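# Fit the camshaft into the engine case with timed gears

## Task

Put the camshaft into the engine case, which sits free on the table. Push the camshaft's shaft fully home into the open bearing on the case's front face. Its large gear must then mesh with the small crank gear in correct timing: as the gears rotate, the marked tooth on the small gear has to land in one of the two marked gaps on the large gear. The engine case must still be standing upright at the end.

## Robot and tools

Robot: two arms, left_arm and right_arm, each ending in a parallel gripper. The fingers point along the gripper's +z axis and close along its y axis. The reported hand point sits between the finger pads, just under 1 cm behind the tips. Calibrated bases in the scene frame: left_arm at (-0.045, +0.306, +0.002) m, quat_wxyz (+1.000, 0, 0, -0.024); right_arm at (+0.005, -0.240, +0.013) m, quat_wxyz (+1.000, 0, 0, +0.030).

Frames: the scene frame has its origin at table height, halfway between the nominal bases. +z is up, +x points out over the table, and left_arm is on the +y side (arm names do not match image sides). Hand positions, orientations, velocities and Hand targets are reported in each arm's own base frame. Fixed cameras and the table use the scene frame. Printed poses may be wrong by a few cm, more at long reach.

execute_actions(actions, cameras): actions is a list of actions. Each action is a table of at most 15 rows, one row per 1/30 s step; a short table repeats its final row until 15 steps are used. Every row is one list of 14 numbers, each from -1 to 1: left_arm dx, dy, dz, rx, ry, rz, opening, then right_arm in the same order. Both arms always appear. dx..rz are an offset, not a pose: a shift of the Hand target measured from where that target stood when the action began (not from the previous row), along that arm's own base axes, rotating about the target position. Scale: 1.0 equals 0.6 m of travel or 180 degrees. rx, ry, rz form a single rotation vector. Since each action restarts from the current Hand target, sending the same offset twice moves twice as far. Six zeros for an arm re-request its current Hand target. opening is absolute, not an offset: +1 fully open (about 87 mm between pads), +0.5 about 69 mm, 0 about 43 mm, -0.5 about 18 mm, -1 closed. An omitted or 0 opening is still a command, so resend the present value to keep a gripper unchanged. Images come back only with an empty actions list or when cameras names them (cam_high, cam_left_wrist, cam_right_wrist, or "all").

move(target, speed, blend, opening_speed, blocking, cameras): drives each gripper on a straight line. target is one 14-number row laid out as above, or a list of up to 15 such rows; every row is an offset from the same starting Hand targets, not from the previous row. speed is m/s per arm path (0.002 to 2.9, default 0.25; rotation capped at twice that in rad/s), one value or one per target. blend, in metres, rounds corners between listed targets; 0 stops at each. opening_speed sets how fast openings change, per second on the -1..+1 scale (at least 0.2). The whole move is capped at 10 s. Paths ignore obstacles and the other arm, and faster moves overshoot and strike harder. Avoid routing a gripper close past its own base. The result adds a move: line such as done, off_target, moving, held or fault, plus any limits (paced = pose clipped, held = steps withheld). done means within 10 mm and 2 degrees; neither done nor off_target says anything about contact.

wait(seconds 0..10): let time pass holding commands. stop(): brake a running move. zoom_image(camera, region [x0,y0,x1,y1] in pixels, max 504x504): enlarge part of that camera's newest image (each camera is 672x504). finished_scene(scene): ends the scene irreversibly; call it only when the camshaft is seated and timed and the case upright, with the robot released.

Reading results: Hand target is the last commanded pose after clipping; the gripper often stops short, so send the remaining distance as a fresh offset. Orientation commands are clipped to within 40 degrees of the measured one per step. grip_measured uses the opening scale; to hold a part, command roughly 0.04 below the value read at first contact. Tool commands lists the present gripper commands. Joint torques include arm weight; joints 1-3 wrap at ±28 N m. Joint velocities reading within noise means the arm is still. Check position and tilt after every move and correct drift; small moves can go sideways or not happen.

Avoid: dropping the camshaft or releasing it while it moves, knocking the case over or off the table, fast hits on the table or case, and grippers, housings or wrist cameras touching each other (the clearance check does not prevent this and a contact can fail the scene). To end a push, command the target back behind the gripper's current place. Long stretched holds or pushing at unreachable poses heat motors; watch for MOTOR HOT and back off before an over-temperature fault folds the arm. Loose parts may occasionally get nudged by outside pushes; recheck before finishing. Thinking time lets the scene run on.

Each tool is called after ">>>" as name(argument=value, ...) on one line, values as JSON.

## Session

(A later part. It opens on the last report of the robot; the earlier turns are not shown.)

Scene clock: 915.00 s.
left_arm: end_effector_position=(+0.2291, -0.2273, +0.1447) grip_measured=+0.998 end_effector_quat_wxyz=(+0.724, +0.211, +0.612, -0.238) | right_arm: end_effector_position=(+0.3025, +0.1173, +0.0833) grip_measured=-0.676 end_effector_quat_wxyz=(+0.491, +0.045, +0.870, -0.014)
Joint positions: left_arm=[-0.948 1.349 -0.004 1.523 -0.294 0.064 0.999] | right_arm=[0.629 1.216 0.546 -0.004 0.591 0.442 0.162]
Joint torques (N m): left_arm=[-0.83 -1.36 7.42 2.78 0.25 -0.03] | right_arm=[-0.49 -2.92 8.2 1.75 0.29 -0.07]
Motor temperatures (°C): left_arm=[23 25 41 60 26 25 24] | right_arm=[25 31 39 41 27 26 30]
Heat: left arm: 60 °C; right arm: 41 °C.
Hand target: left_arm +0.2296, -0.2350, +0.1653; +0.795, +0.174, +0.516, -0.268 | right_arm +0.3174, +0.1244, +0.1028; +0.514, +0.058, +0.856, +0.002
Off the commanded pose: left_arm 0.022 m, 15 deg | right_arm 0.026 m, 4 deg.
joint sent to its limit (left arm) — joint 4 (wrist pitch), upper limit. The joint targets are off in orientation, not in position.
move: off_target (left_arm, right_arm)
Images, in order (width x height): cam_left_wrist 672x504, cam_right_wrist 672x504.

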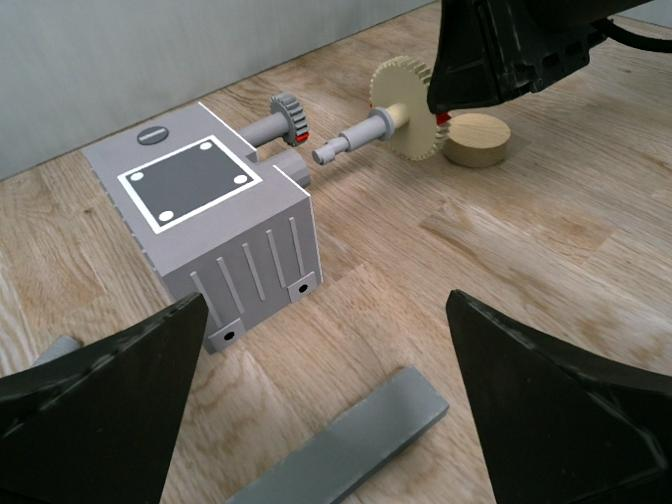

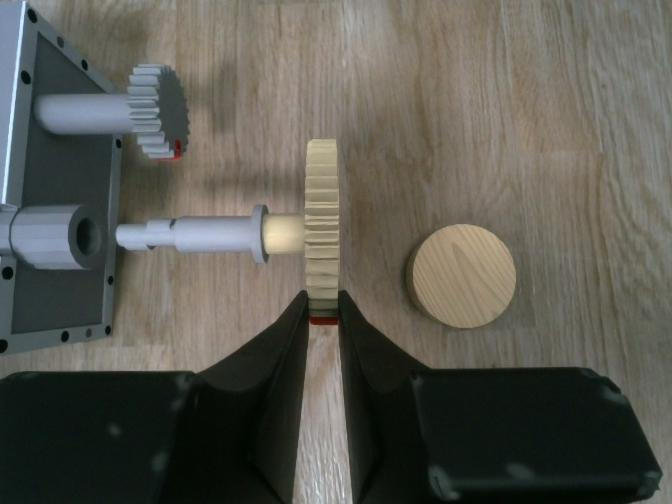

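>>> wait(seconds=0.1, cameras=["cam_high"])

>>> zoom_image(camera="cam_high", region=[225, 205, 315, 285])

Scene clock: 965.37 s.
left_arm: end_effector_position=(+0.2291, -0.2273, +0.1447) grip_measured=+0.998 end_effector_quat_wxyz=(+0.724, +0.211, +0.612, -0.238) | right_arm: end_effector_position=(+0.3025, +0.1174, +0.0833) grip_measured=-0.676 end_effector_quat_wxyz=(+0.491, +0.045, +0.870, -0.014)
Joint positions: left_arm=[-0.948 1.349 -0.004 1.523 -0.294 0.064 0.999] | right_arm=[0.629 1.216 0.546 -0.004 0.591 0.441 0.162]
Joint torques (N m): left_arm=[-0.83 -1.36 7.42 2.78 0.25 -0.03] | right_arm=[-0.47 -2.97 8.21 1.75 0.3 -0.06]
Motor temperatures (°C): left_arm=[23 25 40 62 26 25 24] | right_arm=[25 30 42 41 27 26 30]
Heat: left arm: 62 °C; right arm: 42 °C.
Hand target: left_arm +0.2296, -0.2350, +0.1653; +0.795, +0.174, +0.516, -0.268 | right_arm +0.3174, +0.1244, +0.1028; +0.514, +0.058, +0.856, +0.002
Tool commands: left_gripper/opening=+1.0 right_gripper/opening=-0.74
Off the commanded pose: left_arm 0.022 m, 15 deg | right_arm 0.026 m, 4 deg.
wait: 0.10 s; at rest from the start
Images, in order (width x height): cam_high 672x504.

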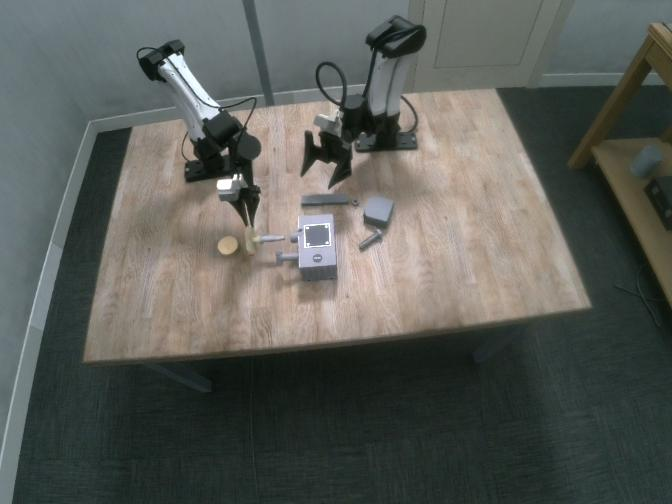

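Scaled by 5.600 from the camera's 672x504 image, which has a finer 960x720 frame.

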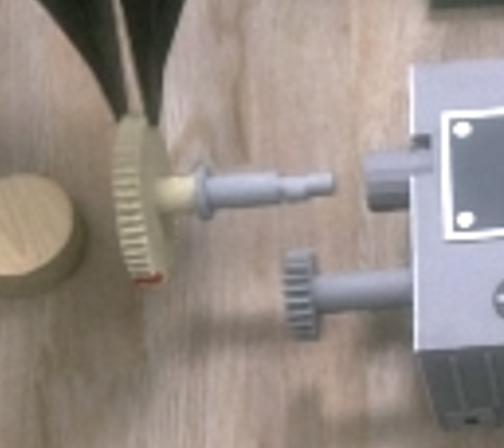

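>>> move(target=[0,0,0,0,0,0,1,0.006,0.018,0.001,0,0,0,-0.74], cameras=["all"], speed=0.05)

>>> zoom_image(camera="cam_left_wrist", region=[250, 50, 480, 200])

>>> zoom_image(camera="cam_right_wrist", region=[0, 100, 340, 340])

>>> zoom_image(camera="cam_high", region=[225, 205, 315, 285])

Scene clock: 977.80 s.
left_arm: end_effector_position=(+0.2291, -0.2273, +0.1447) grip_measured=+0.998 end_effector_quat_wxyz=(+0.724, +0.211, +0.612, -0.238) | right_arm: end_effector_position=(+0.3070, +0.1256, +0.0827) grip_measured=-0.676 end_effector_quat_wxyz=(+0.487, +0.041, +0.872, -0.014)
Joint positions: left_arm=[-0.948 1.349 -0.004 1.523 -0.294 0.064 0.999] | right_arm=[0.642 1.259 0.578 -0.004 0.595 0.448 0.162]
Joint torques (N m): left_arm=[-0.84 -1.36 7.42 2.77 0.25 -0.03] | right_arm=[0.81 -3.26 8.28 1.73 0.49 0.04]
Motor temperatures (°C): left_arm=[23 25 40 62 26 25 24] | right_arm=[25 30 42 41 27 26 30]
Heat: left arm: 62 °C; right arm: 42 °C.
Hand target: left_arm +0.2296, -0.2350, +0.1653; +0.795, +0.174, +0.516, -0.268 | right_arm +0.3210, +0.1351, +0.1034; +0.514, +0.058, +0.856, +0.002
Off the commanded pose: left_arm 0.022 m, 15 deg | right_arm 0.027 m, 4 deg.
joint sent to its limit (left arm) — joint 4 (wrist pitch), upper limit. The joint targets are off in orientation, not in position.
move: off_target (left_arm, right_arm)

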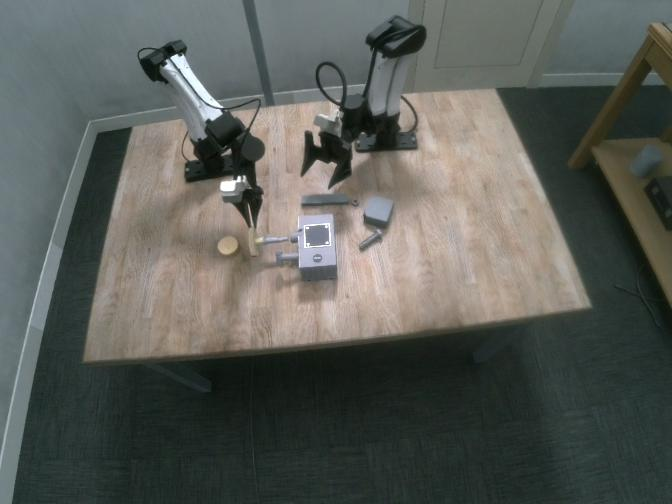

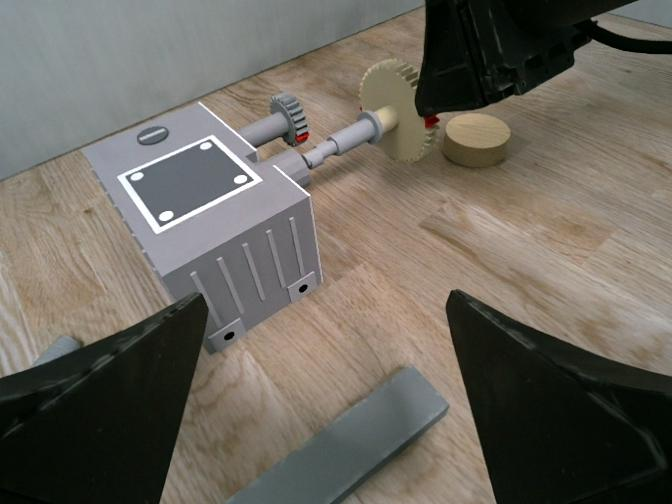

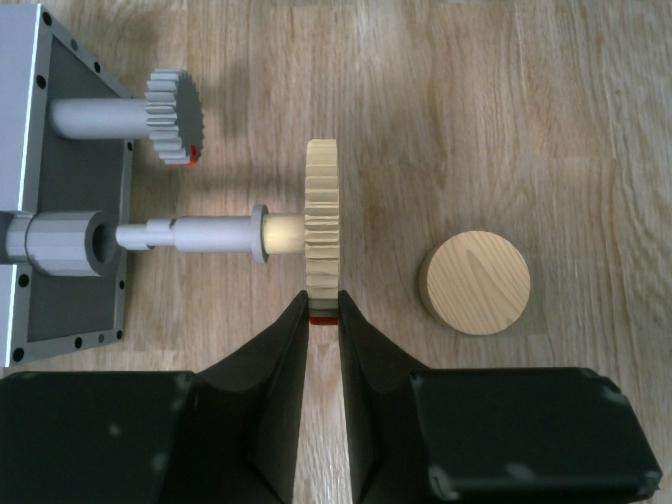

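Scaled by 2.191 from the camera's 672x504 image, which has a finer 960x720 frame.

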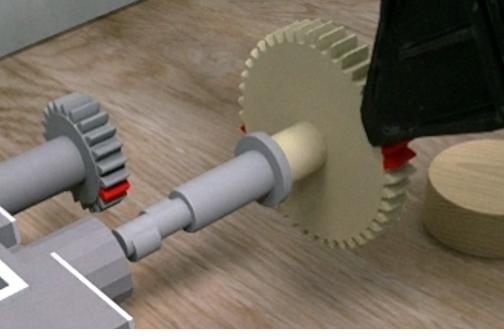

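Scaled by 1.482 from the camera's 672x504 image, which has a finer 960x720 frame.

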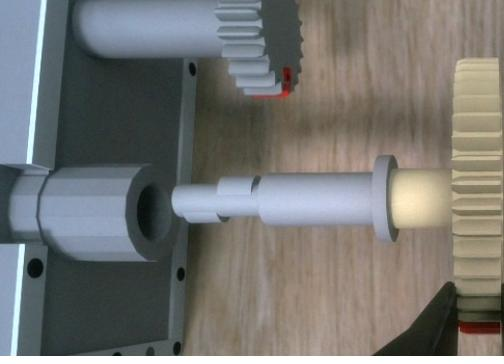

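Scaled by 5.600 from the camera's 672x504 image, which has a finer 960x720 frame.

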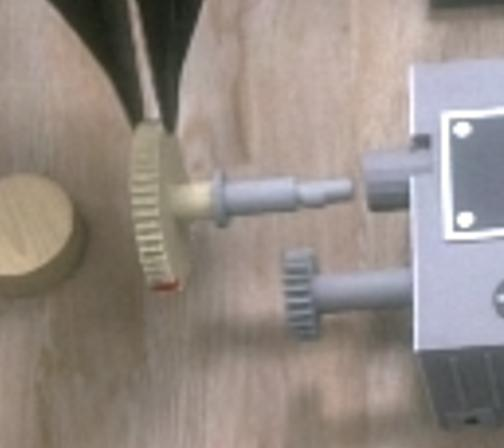

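>>> move(target=[0,0,0,0,0,0,1,-0.008,0.0,-0.002,0,0,0,-0.74], cameras=["all"], speed=0.05)

>>> zoom_image(camera="cam_left_wrist", region=[250, 50, 480, 200])

>>> zoom_image(camera="cam_right_wrist", region=[0, 100, 340, 340])

>>> zoom_image(camera="cam_high", region=[225, 205, 315, 285])

Scene clock: 998.33 s.
left_arm: end_effector_position=(+0.2291, -0.2273, +0.1447) grip_measured=+0.998 end_effector_quat_wxyz=(+0.724, +0.211, +0.612, -0.238) | right_arm: end_effector_position=(+0.3060, +0.1278, +0.0832) grip_measured=-0.676 end_effector_quat_wxyz=(+0.489, +0.042, +0.871, -0.013)
Joint positions: left_arm=[-0.948 1.349 -0.004 1.523 -0.294 0.064 0.999] | right_arm=[0.654 1.259 0.578 -0.004 0.605 0.457 0.162]
Joint torques (N m): left_arm=[-0.83 -1.36 7.42 2.77 0.25 -0.03] | right_arm=[0.88 -4.34 7.3 1.7 0.49 0.05]
Motor temperatures (°C): left_arm=[23 25 40 63 26 25 24] | right_arm=[25 30 43 41 27 26 30]
Heat: left arm: 63 °C; right arm: 43 °C.
Hand target: left_arm +0.2296, -0.2350, +0.1653; +0.795, +0.174, +0.516, -0.268 | right_arm +0.3162, +0.1352, +0.1022; +0.514, +0.058, +0.856, +0.002
Off the commanded pose: left_arm 0.022 m, 15 deg | right_arm 0.023 m, 4 deg.
joint sent to its limit (left arm) — joint 4 (wrist pitch), upper limit. The joint targets are off in orientation, not in position.
move: off_target (left_arm, right_arm)

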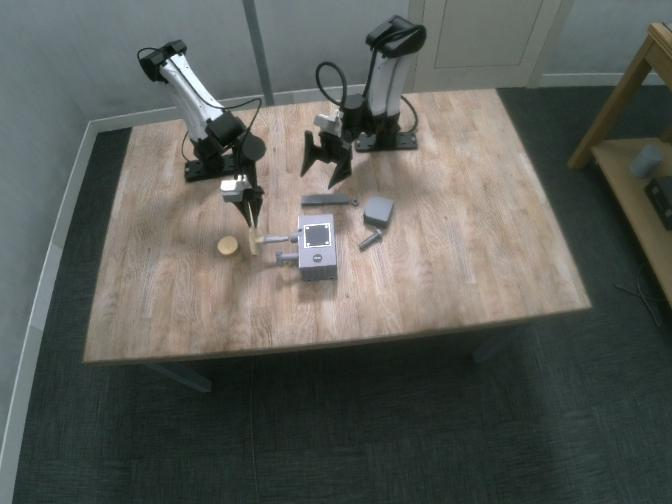

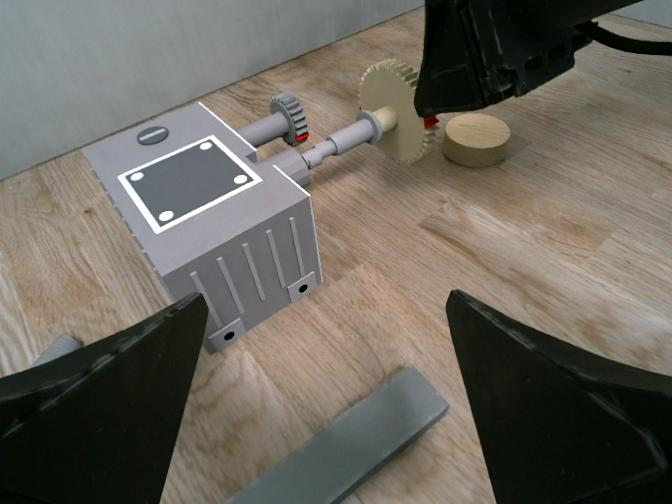

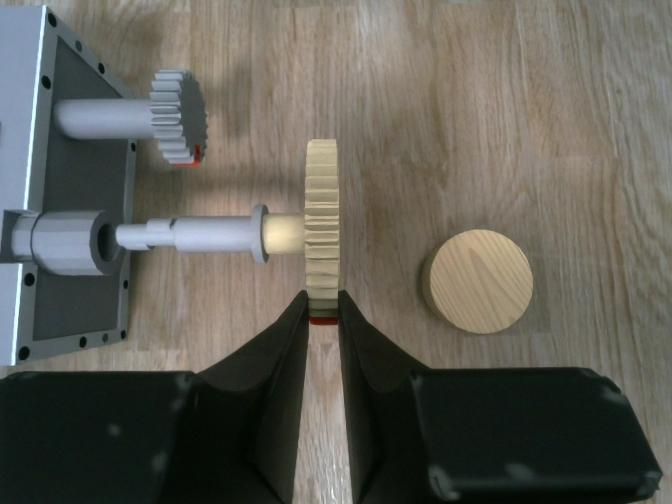

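Scaled by 2.191 from the camera's 672x504 image, which has a finer 960x720 frame.

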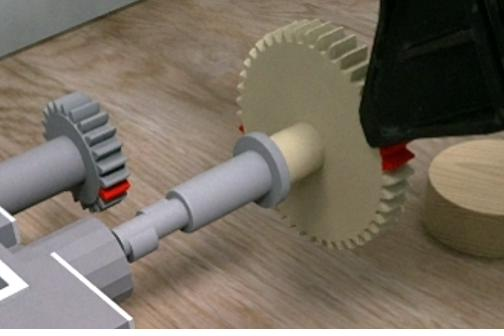

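Scaled by 1.482 from the camera's 672x504 image, which has a finer 960x720 frame.

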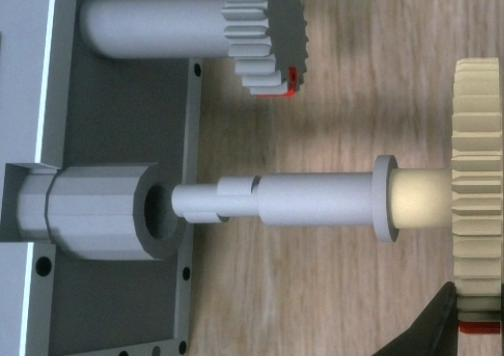

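Scaled by 5.600 from the camera's 672x504 image, which has a finer 960x720 frame.

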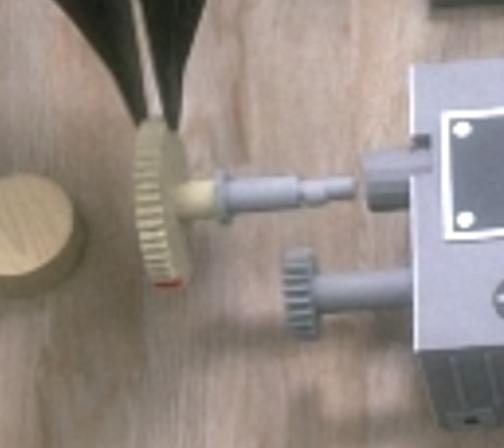

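>>> move(target=[0,0,0,0,0,0,1,-0.011,-0.003,-0.003,0,0,0,-0.74], cameras=["cam_high","cam_right_wrist"], speed=0.05)

>>> zoom_image(camera="cam_right_wrist", region=[0, 100, 340, 340])

>>> zoom_image(camera="cam_high", region=[225, 205, 315, 285])

Scene clock: 1007.03 s.
left_arm: end_effector_position=(+0.2291, -0.2273, +0.1447) grip_measured=+0.998 end_effector_quat_wxyz=(+0.724, +0.211, +0.612, -0.238) | right_arm: end_effector_position=(+0.3047, +0.1299, +0.0864) grip_measured=-0.676 end_effector_quat_wxyz=(+0.493, +0.044, +0.869, -0.010)
Joint positions: left_arm=[-0.948 1.349 -0.004 1.523 -0.294 0.064 0.999] | right_arm=[0.665 1.249 0.578 -0.008 0.614 0.465 0.162]
Joint torques (N m): left_arm=[-0.84 -1.37 7.42 2.77 0.25 -0.03] | right_arm=[0.88 -5.3 5.74 1.67 0.5 0.04]
Motor temperatures (°C): left_arm=[23 25 40 63 26 25 24] | right_arm=[25 30 42 41 27 26 30]
Heat: left arm: 63 °C; right arm: 42 °C.
Hand target: left_arm +0.2296, -0.2350, +0.1653; +0.795, +0.174, +0.516, -0.268 | right_arm +0.3096, +0.1334, +0.1003; +0.514, +0.058, +0.856, +0.002
Off the commanded pose: left_arm 0.022 m, 15 deg | right_arm 0.015 m, 3 deg.
joint sent to its limit (left arm) — joint 4 (wrist pitch), upper limit. The joint targets are off in orientation, not in position.
move: off_target (left_arm, right_arm)
Images, in order (width x height): cam_high 672x504, cam_right_wrist 672x504.

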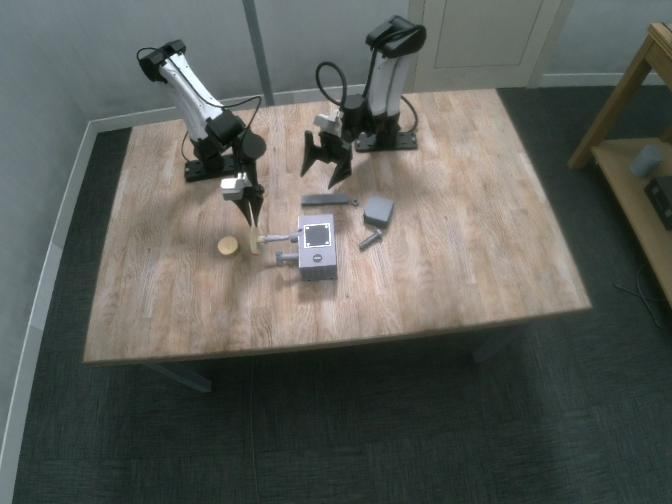

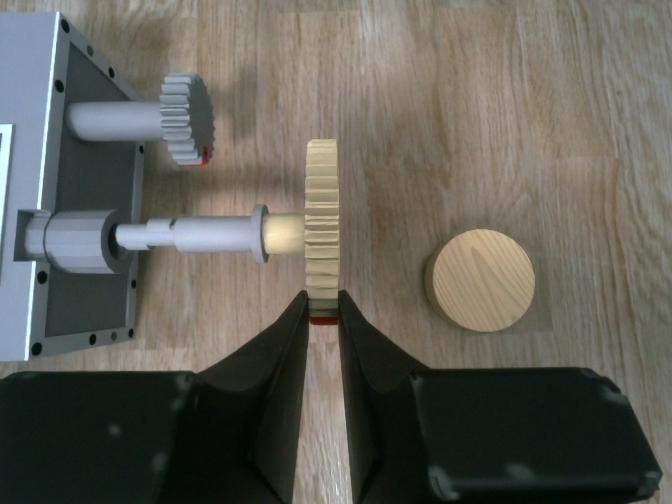

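Scaled by 1.482 from the camera's 672x504 image, which has a finer 960x720 frame.

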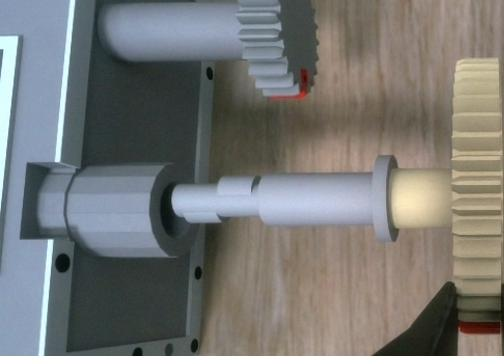

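Scaled by 5.600 from the camera's 672x504 image, which has a finer 960x720 frame.

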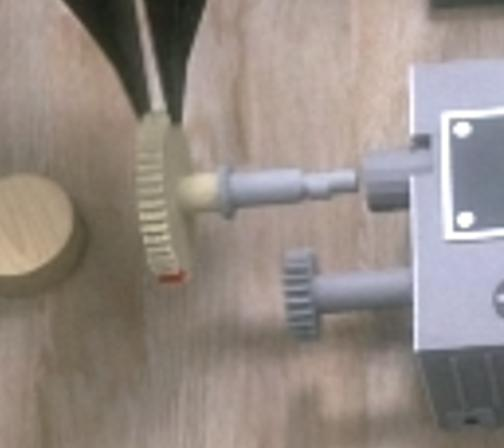

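>>> wait(seconds=0.1, cameras=["cam_left_wrist"])

>>> zoom_image(camera="cam_left_wrist", region=[260, 90, 400, 200])

Scene clock: 1023.27 s.
left_arm: end_effector_position=(+0.2291, -0.2273, +0.1447) grip_measured=+0.998 end_effector_quat_wxyz=(+0.724, +0.211, +0.612, -0.238) | right_arm: end_effector_position=(+0.3048, +0.1298, +0.0864) grip_measured=-0.676 end_effector_quat_wxyz=(+0.493, +0.044, +0.869, -0.010)
Joint positions: left_arm=[-0.948 1.349 -0.004 1.523 -0.294 0.064 0.999] | right_arm=[0.665 1.249 0.578 -0.008 0.614 0.465 0.162]
Joint torques (N m): left_arm=[-0.84 -1.36 7.42 2.78 0.25 -0.03] | right_arm=[0.87 -5.34 5.71 1.67 0.51 0.05]
Motor temperatures (°C): left_arm=[23 25 40 63 26 25 24] | right_arm=[25 30 41 42 27 26 30]
Heat: left arm: 63 °C; right arm: 42 °C.
Hand target: left_arm +0.2296, -0.2350, +0.1653; +0.795, +0.174, +0.516, -0.268 | right_arm +0.3096, +0.1334, +0.1003; +0.514, +0.058, +0.856, +0.002
Tool commands: left_gripper/opening=+1.0 right_gripper/opening=-0.74
Off the commanded pose: left_arm 0.022 m, 15 deg | right_arm 0.015 m, 3 deg.
wait: 0.10 s; at rest from the start
Images, in order (width x height): cam_left_wrist 672x504.

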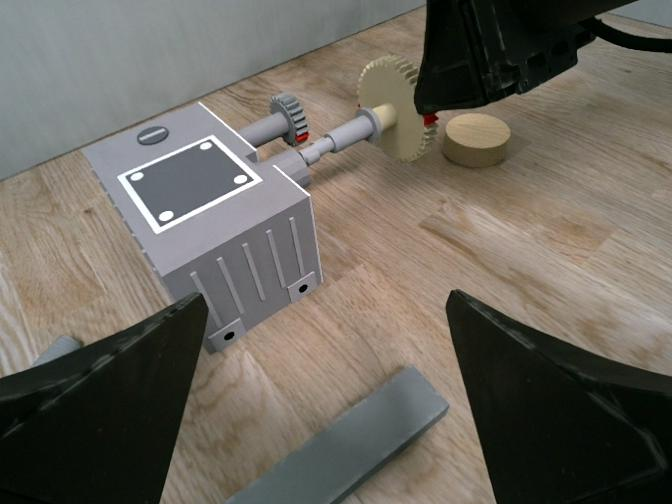

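Scaled by 3.600 from the camera's 672x504 image, which has a finer 960x720 frame.

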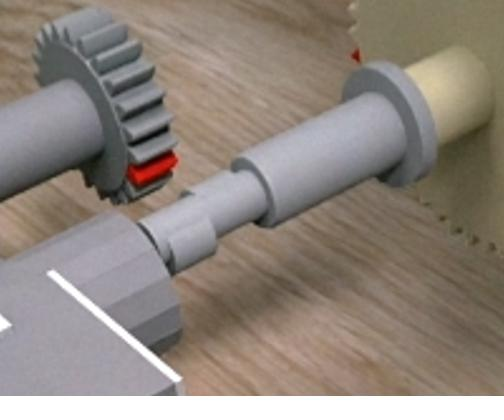

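>>> move(target=[0,0,0,0,0,0,1,-0.006,-0.008,-0.013,0,0,0,-0.74], cameras=["cam_left_wrist","cam_right_wrist"], speed=0.05)

>>> zoom_image(camera="cam_left_wrist", region=[260, 90, 400, 200])

>>> zoom_image(camera="cam_right_wrist", region=[0, 100, 340, 340])

Scene clock: 1035.83 s.
left_arm: end_effector_position=(+0.2291, -0.2273, +0.1447) grip_measured=+0.998 end_effector_quat_wxyz=(+0.724, +0.211, +0.612, -0.238) | right_arm: end_effector_position=(+0.2988, +0.1251, +0.0795) grip_measured=-0.676 end_effector_quat_wxyz=(+0.488, +0.042, +0.872, -0.014)
Joint positions: left_arm=[-0.948 1.349 -0.004 1.523 -0.294 0.064 0.999] | right_arm=[0.665 1.235 0.549 -0.008 0.614 0.466 0.162]
Joint torques (N m): left_arm=[-0.83 -1.36 7.42 2.77 0.24 -0.03] | right_arm=[0.28 -5.16 4.81 1.93 0.45 0.01]
Motor temperatures (°C): left_arm=[23 25 40 64 26 25 24] | right_arm=[25 30 41 42 27 26 30]
Heat: left arm: 64 °C; right arm: 42 °C.
Hand target: left_arm +0.2296, -0.2350, +0.1653; +0.795, +0.174, +0.516, -0.268 | right_arm +0.3060, +0.1286, +0.0926; +0.514, +0.058, +0.856, +0.002
Off the commanded pose: left_arm 0.022 m, 15 deg | right_arm 0.015 m, 4 deg.
joint sent to its limit (left arm) — joint 4 (wrist pitch), upper limit. The joint targets are off in orientation, not in position.
move: off_target (left_arm, right_arm)
Images, in order (width x height): cam_left_wrist 672x504, cam_right_wrist 672x504.

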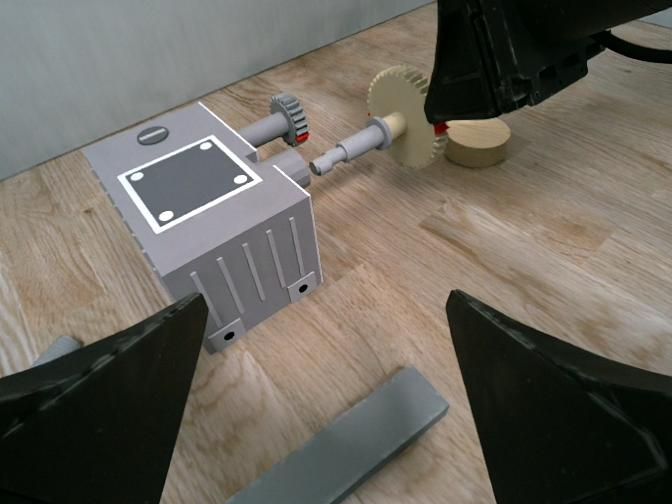

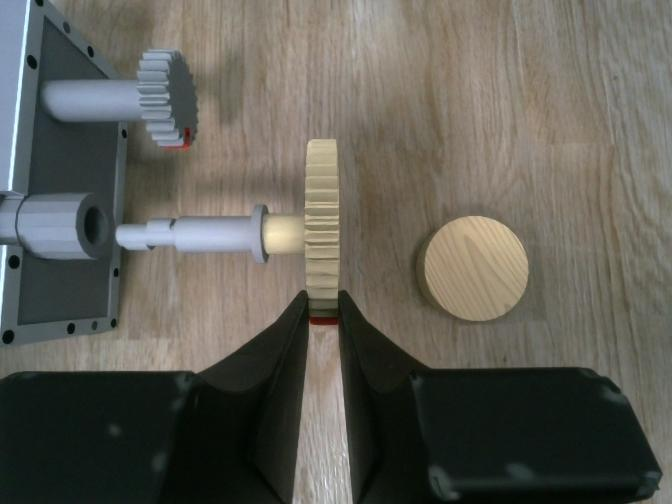

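Scaled by 3.600 from the camera's 672x504 image, which has a finer 960x720 frame.

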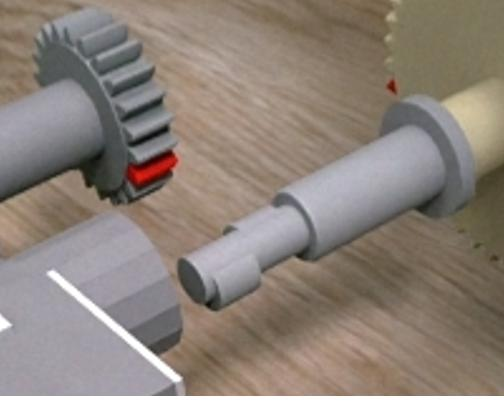

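Scaled by 1.482 from the camera's 672x504 image, which has a finer 960x720 frame.

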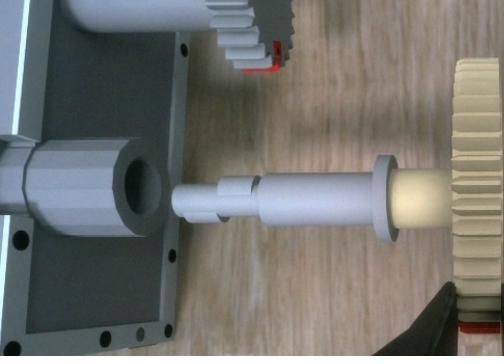

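>>> move(target=[0,0,0,0,0,0,1,0.0115,0.005,0.0065,0,0,0,-0.74], cameras=["cam_left_wrist","cam_right_wrist"], speed=0.05)

>>> zoom_image(camera="cam_left_wrist", region=[260, 90, 400, 200])

>>> zoom_image(camera="cam_right_wrist", region=[0, 100, 340, 340])

Scene clock: 1045.87 s.
left_arm: end_effector_position=(+0.2291, -0.2273, +0.1447) grip_measured=+0.998 end_effector_quat_wxyz=(+0.724, +0.211, +0.612, -0.238) | right_arm: end_effector_position=(+0.2988, +0.1251, +0.0795) grip_measured=-0.676 end_effector_quat_wxyz=(+0.488, +0.042, +0.872, -0.014)
Joint positions: left_arm=[-0.948 1.349 -0.004 1.523 -0.294 0.064 0.999] | right_arm=[0.665 1.235 0.549 -0.008 0.614 0.466 0.162]
Joint torques (N m): left_arm=[-0.83 -1.37 7.42 2.77 0.24 -0.03] | right_arm=[-0.38 -3.18 7.06 1.88 0.39 -0.05]
Motor temperatures (°C): left_arm=[23 25 40 64 26 25 24] | right_arm=[25 30 41 43 27 26 30]
Heat: left arm: 64 °C; right arm: 43 °C.
Hand target: left_arm +0.2296, -0.2350, +0.1653; +0.795, +0.174, +0.516, -0.268 | right_arm +0.3129, +0.1316, +0.0965; +0.514, +0.058, +0.856, +0.002
Off the commanded pose: left_arm 0.022 m, 15 deg | right_arm 0.023 m, 4 deg.
joint sent to its limit (left arm) — joint 4 (wrist pitch), upper limit. The joint targets are off in orientation, not in position.
move: off_target (left_arm, right_arm)
Images, in order (width x height): cam_left_wrist 672x504, cam_right_wrist 672x504.

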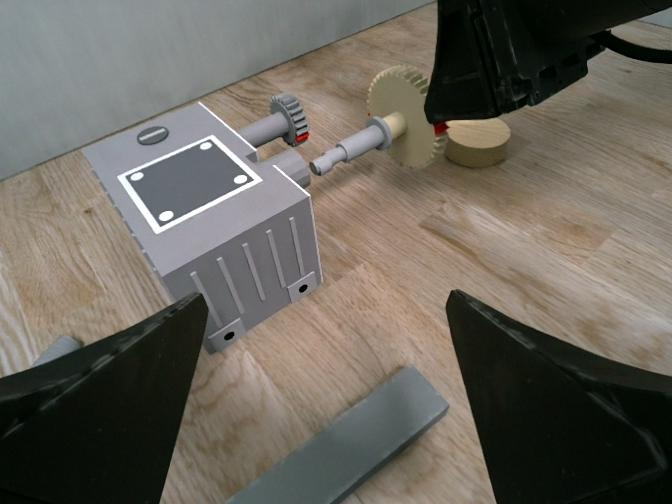

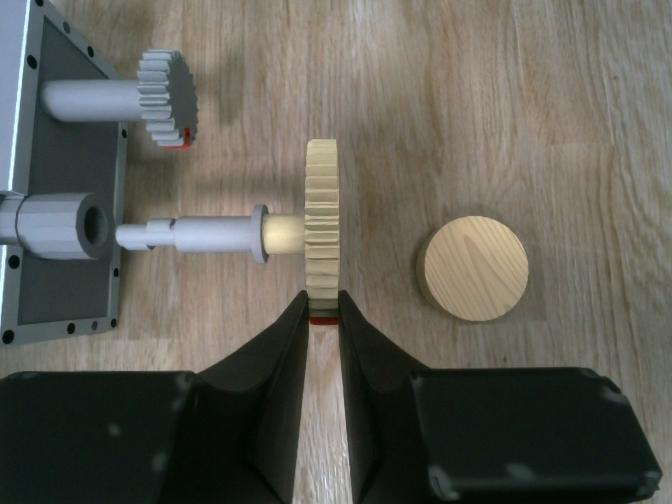

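Scaled by 3.600 from the camera's 672x504 image, which has a finer 960x720 frame.

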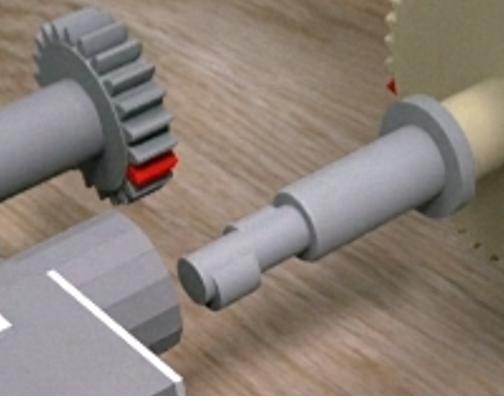

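Scaled by 1.482 from the camera's 672x504 image, which has a finer 960x720 frame.

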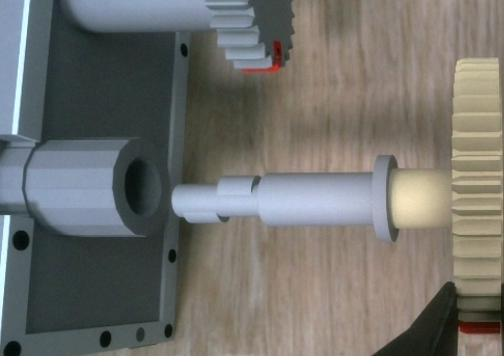

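>>> move(target=[0,0,0,0,0,0,1,0.006,0.0,0.005,0,0,0,-0.74], speed=0.05)

Scene clock: 1054.03 s.
left_arm: end_effector_position=(+0.2291, -0.2273, +0.1447) grip_measured=+0.998 end_effector_quat_wxyz=(+0.724, +0.211, +0.612, -0.238) | right_arm: end_effector_position=(+0.2997, +0.1228, +0.0794) grip_measured=-0.676 end_effector_quat_wxyz=(+0.488, +0.043, +0.872, -0.017)
Joint positions: left_arm=[-0.948 1.349 -0.004 1.523 -0.294 0.064 0.999] | right_arm=[0.657 1.235 0.549 -0.008 0.614 0.462 0.162]
Joint torques (N m): left_arm=[-0.83 -1.37 7.43 2.77 0.24 -0.03] | right_arm=[-0.5 -2.77 8.18 1.83 0.32 -0.08]
Motor temperatures (°C): left_arm=[23 25 40 64 26 25 24] | right_arm=[25 30 41 43 27 26 30]
Heat: left arm: 64 °C; right arm: 43 °C.
Hand target: left_arm +0.2296, -0.2350, +0.1653; +0.795, +0.174, +0.516, -0.268 | right_arm +0.3165, +0.1316, +0.0995; +0.514, +0.058, +0.856, +0.002
Off the commanded pose: left_arm 0.022 m, 15 deg | right_arm 0.028 m, 4 deg.
joint sent to its limit (left arm) — joint 4 (wrist pitch), upper limit. The joint targets are off in orientation, not in position.
move: off_target (left_arm, right_arm)

>>> move(target=[0,0,0,0,0,0,1,0.006,0.0,0.005,0,0,0,-0.74], speed=0.05, cameras=["cam_right_wrist"])

>>> zoom_image(camera="cam_right_wrist", region=[0, 100, 340, 340])

Scene clock: 1061.30 s.
left_arm: end_effector_position=(+0.2291, -0.2273, +0.1447) grip_measured=+0.998 end_effector_quat_wxyz=(+0.724, +0.211, +0.612, -0.238) | right_arm: end_effector_position=(+0.3039, +0.1234, +0.0820) grip_measured=-0.676 end_effector_quat_wxyz=(+0.488, +0.044, +0.871, -0.016)
Joint positions: left_arm=[-0.948 1.349 -0.004 1.523 -0.294 0.064 0.999] | right_arm=[0.648 1.246 0.566 -0.008 0.606 0.455 0.162]
Joint torques (N m): left_arm=[-0.83 -1.37 7.42 2.78 0.25 -0.04] | right_arm=[-0.5 -3.17 8.21 1.79 0.3 -0.08]
Motor temperatures (°C): left_arm=[23 25 40 64 26 25 24] | right_arm=[25 30 42 44 27 26 30]
Heat: left arm: 64 °C; right arm: 44 °C.
Hand target: left_arm +0.2296, -0.2350, +0.1653; +0.795, +0.174, +0.516, -0.268 | right_arm +0.3201, +0.1316, +0.1024; +0.514, +0.058, +0.856, +0.002
Off the commanded pose: left_arm 0.022 m, 15 deg | right_arm 0.027 m, 4 deg.
joint sent to its limit (left arm) — joint 4 (wrist pitch), upper limit. The joint targets are off in orientation, not in position.
move: off_target (left_arm, right_arm)
Images, in order (width x height): cam_right_wrist 672x504.

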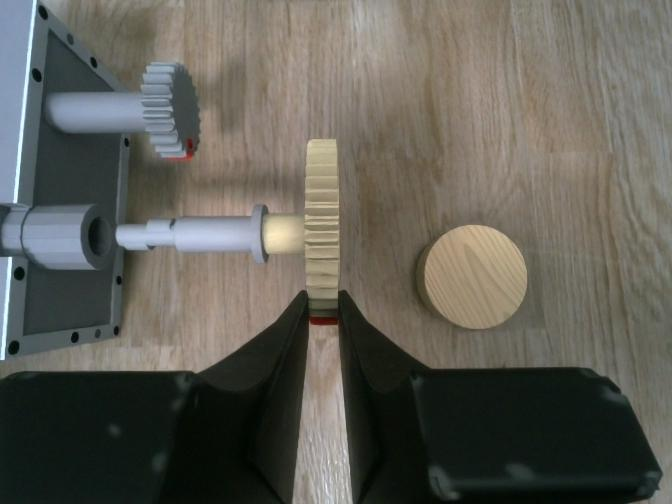

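Scaled by 1.482 from the camera's 672x504 image, which has a finer 960x720 frame.

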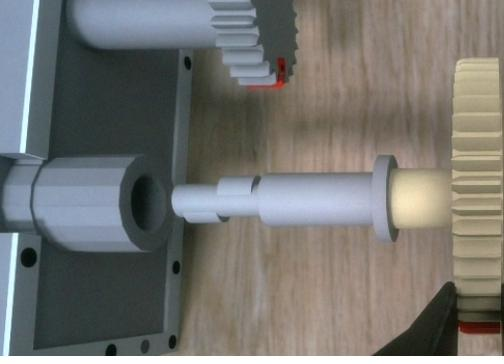

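>>> move(target=[0,0,0,0,0,0,1,0.003,0.012,0.001,0,0,0,-0.74], speed=0.05, cameras=["cam_right_wrist"])

>>> zoom_image(camera="cam_right_wrist", region=[0, 100, 340, 340])

Scene clock: 1071.87 s.
left_arm: end_effector_position=(+0.2291, -0.2273, +0.1447) grip_measured=+0.998 end_effector_quat_wxyz=(+0.724, +0.211, +0.612, -0.238) | right_arm: end_effector_position=(+0.3074, +0.1283, +0.0821) grip_measured=-0.676 end_effector_quat_wxyz=(+0.487, +0.041, +0.872, -0.016)
Joint positions: left_arm=[-0.948 1.349 -0.004 1.523 -0.294 0.064 0.999] | right_arm=[0.653 1.273 0.587 -0.008 0.606 0.456 0.162]
Joint torques (N m): left_arm=[-0.84 -1.36 7.43 2.77 0.24 -0.03] | right_arm=[0.83 -3.36 8.28 1.76 0.48 0.05]
Motor temperatures (°C): left_arm=[23 25 40 64 26 25 24] | right_arm=[25 30 43 44 27 26 30]
Heat: left arm: 64 °C; right arm: 44 °C.
Hand target: left_arm +0.2296, -0.2350, +0.1653; +0.795, +0.174, +0.516, -0.268 | right_arm +0.3218, +0.1388, +0.1030; +0.514, +0.058, +0.856, +0.002
Off the commanded pose: left_arm 0.022 m, 15 deg | right_arm 0.028 m, 5 deg.
joint sent to its limit (left arm) — joint 4 (wrist pitch), upper limit. The joint targets are off in orientation, not in position.
move: off_target (left_arm, right_arm)
Images, in order (width x height): cam_right_wrist 672x504.

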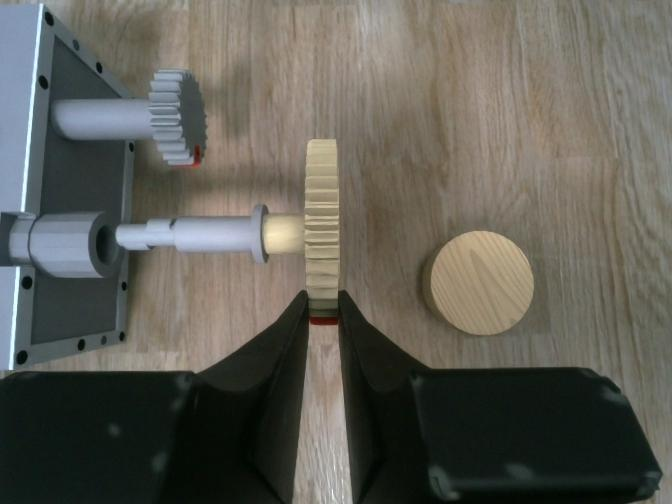

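Scaled by 1.482 from the camera's 672x504 image, which has a finer 960x720 frame.

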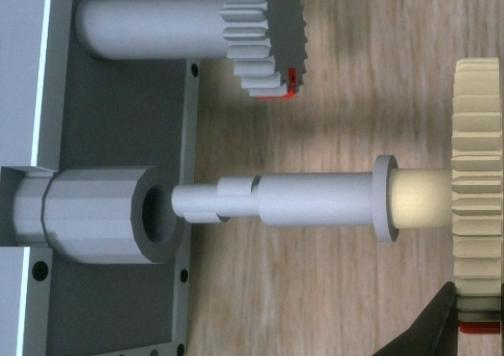

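>>> move(target=[0,0,0,0,0,0,1,-0.004,0.005,0,0,0,0,-0.74], speed=0.05, cameras=["cam_right_wrist","cam_left_wrist"])

>>> zoom_image(camera="cam_right_wrist", region=[0, 100, 340, 340])

>>> zoom_image(camera="cam_left_wrist", region=[260, 90, 400, 200])

Scene clock: 1086.87 s.
left_arm: end_effector_position=(+0.2291, -0.2273, +0.1447) grip_measured=+0.998 end_effector_quat_wxyz=(+0.724, +0.211, +0.612, -0.238) | right_arm: end_effector_position=(+0.3058, +0.1319, +0.0827) grip_measured=-0.676 end_effector_quat_wxyz=(+0.489, +0.041, +0.871, -0.014)
Joint positions: left_arm=[-0.948 1.349 -0.004 1.523 -0.294 0.064 0.999] | right_arm=[0.668 1.273 0.587 -0.008 0.616 0.467 0.162]
Joint torques (N m): left_arm=[-0.83 -1.36 7.42 2.77 0.24 -0.03] | right_arm=[0.9 -3.23 8.4 1.69 0.51 0.05]
Motor temperatures (°C): left_arm=[23 25 40 64 26 25 24] | right_arm=[25 30 45 44 27 26 30]
Heat: left arm: 64 °C; right arm: 45 °C.
Hand target: left_arm +0.2296, -0.2350, +0.1653; +0.795, +0.174, +0.516, -0.268 | right_arm +0.3195, +0.1418, +0.1030; +0.514, +0.058, +0.856, +0.002
Off the commanded pose: left_arm 0.022 m, 15 deg | right_arm 0.026 m, 4 deg.
joint sent to its limit (left arm) — joint 4 (wrist pitch), upper limit. The joint targets are off in orientation, not in position.
move: off_target (left_arm, right_arm)
Images, in order (width x height): cam_left_wrist 672x504, cam_right_wrist 672x504.

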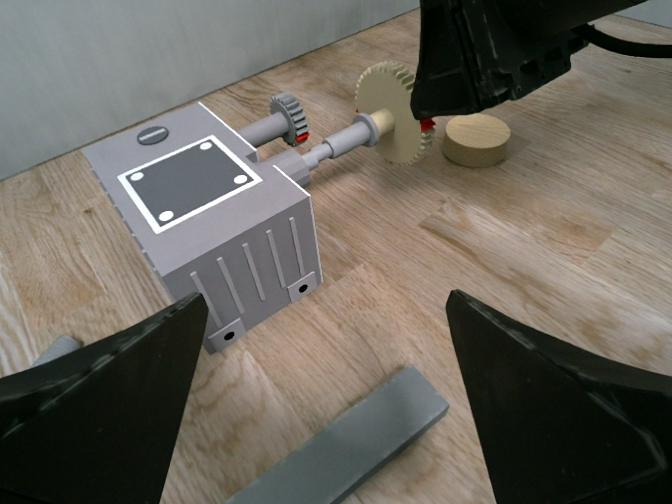

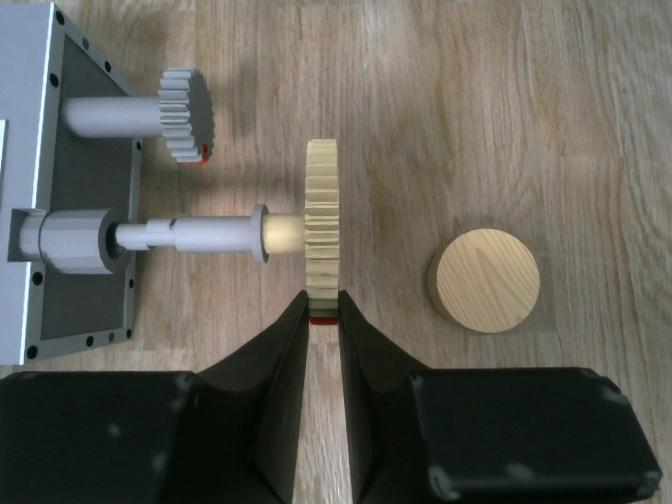

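Scaled by 1.482 from the camera's 672x504 image, which has a finer 960x720 frame.

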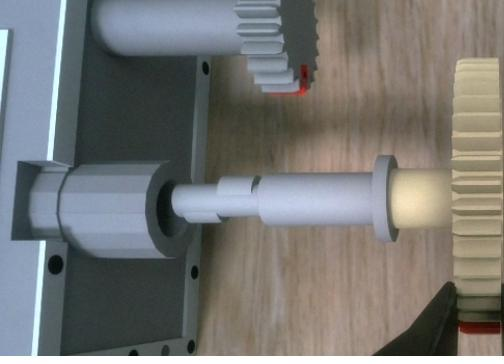

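Scaled by 3.600 from the camera's 672x504 image, which has a finer 960x720 frame.

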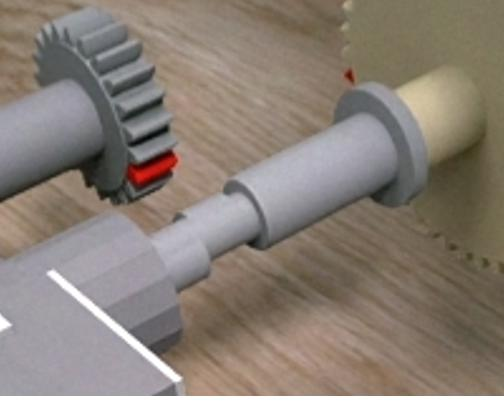

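>>> move(target=[0,0,0,0,0,0,1,-0.0175,-0.008,-0.0107,0,0,0,-0.74], speed=0.05, cameras=["cam_right_wrist","cam_left_wrist"])

>>> zoom_image(camera="cam_right_wrist", region=[0, 100, 340, 340])

>>> zoom_image(camera="cam_left_wrist", region=[260, 90, 400, 200])

Scene clock: 1105.73 s.
left_arm: end_effector_position=(+0.2291, -0.2273, +0.1447) grip_measured=+0.998 end_effector_quat_wxyz=(+0.724, +0.211, +0.612, -0.238) | right_arm: end_effector_position=(+0.3050, +0.1341, +0.0853) grip_measured=-0.676 end_effector_quat_wxyz=(+0.493, +0.043, +0.869, -0.011)
Joint positions: left_arm=[-0.948 1.349 -0.004 1.523 -0.294 0.064 0.999] | right_arm=[0.679 1.266 0.587 -0.008 0.625 0.475 0.162]
Joint torques (N m): left_arm=[-0.83 -1.36 7.42 2.77 0.25 -0.03] | right_arm=[0.87 -5.5 4.77 1.78 0.53 0.06]
Motor temperatures (°C): left_arm=[23 25 39 65 26 25 24] | right_arm=[25 30 46 43 27 26 30]
Heat: left arm: 65 °C; right arm: 46 °C.
Hand target: left_arm +0.2296, -0.2350, +0.1653; +0.795, +0.174, +0.516, -0.268 | right_arm +0.3090, +0.1370, +0.0967; +0.514, +0.058, +0.856, +0.002
Off the commanded pose: left_arm 0.022 m, 15 deg | right_arm 0.012 m, 4 deg.
joint sent to its limit (left arm) — joint 4 (wrist pitch), upper limit. The joint targets are off in orientation, not in position.
move: off_target (left_arm, right_arm)
Images, in order (width x height): cam_left_wrist 672x504, cam_right_wrist 672x504.

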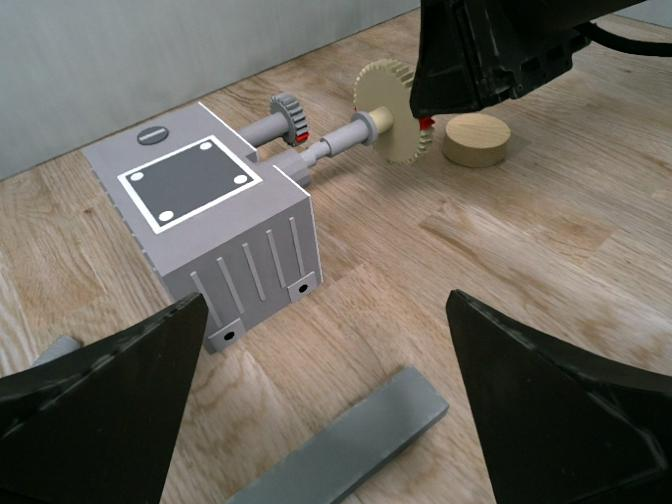

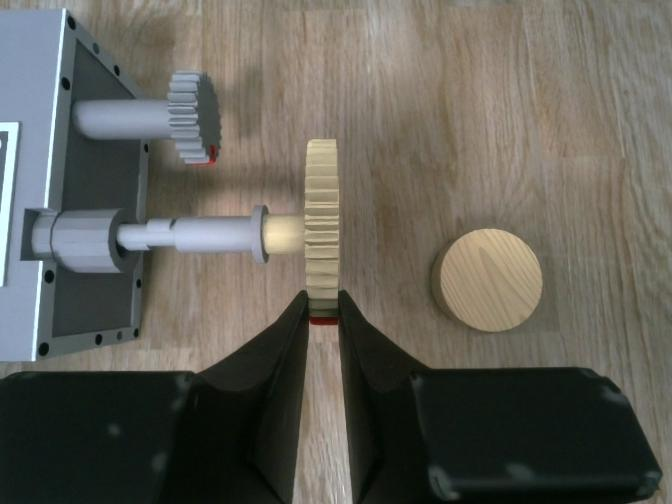

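Scaled by 1.482 from the camera's 672x504 image, which has a finer 960x720 frame.

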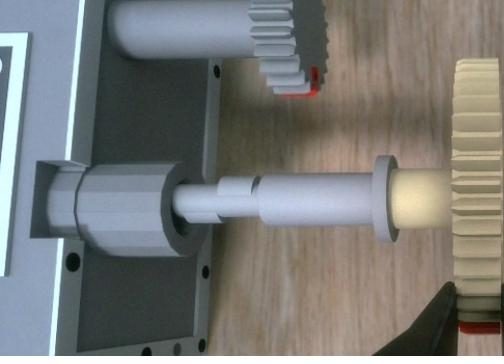

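Scaled by 3.600 from the camera's 672x504 image, which has a finer 960x720 frame.

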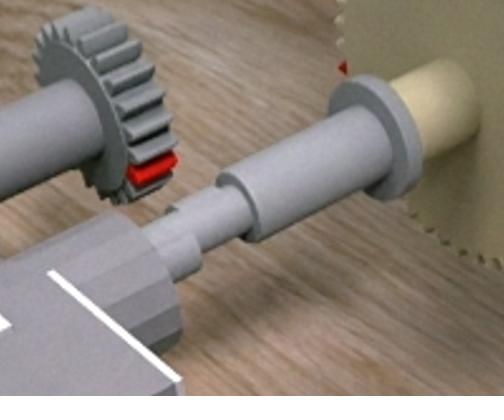

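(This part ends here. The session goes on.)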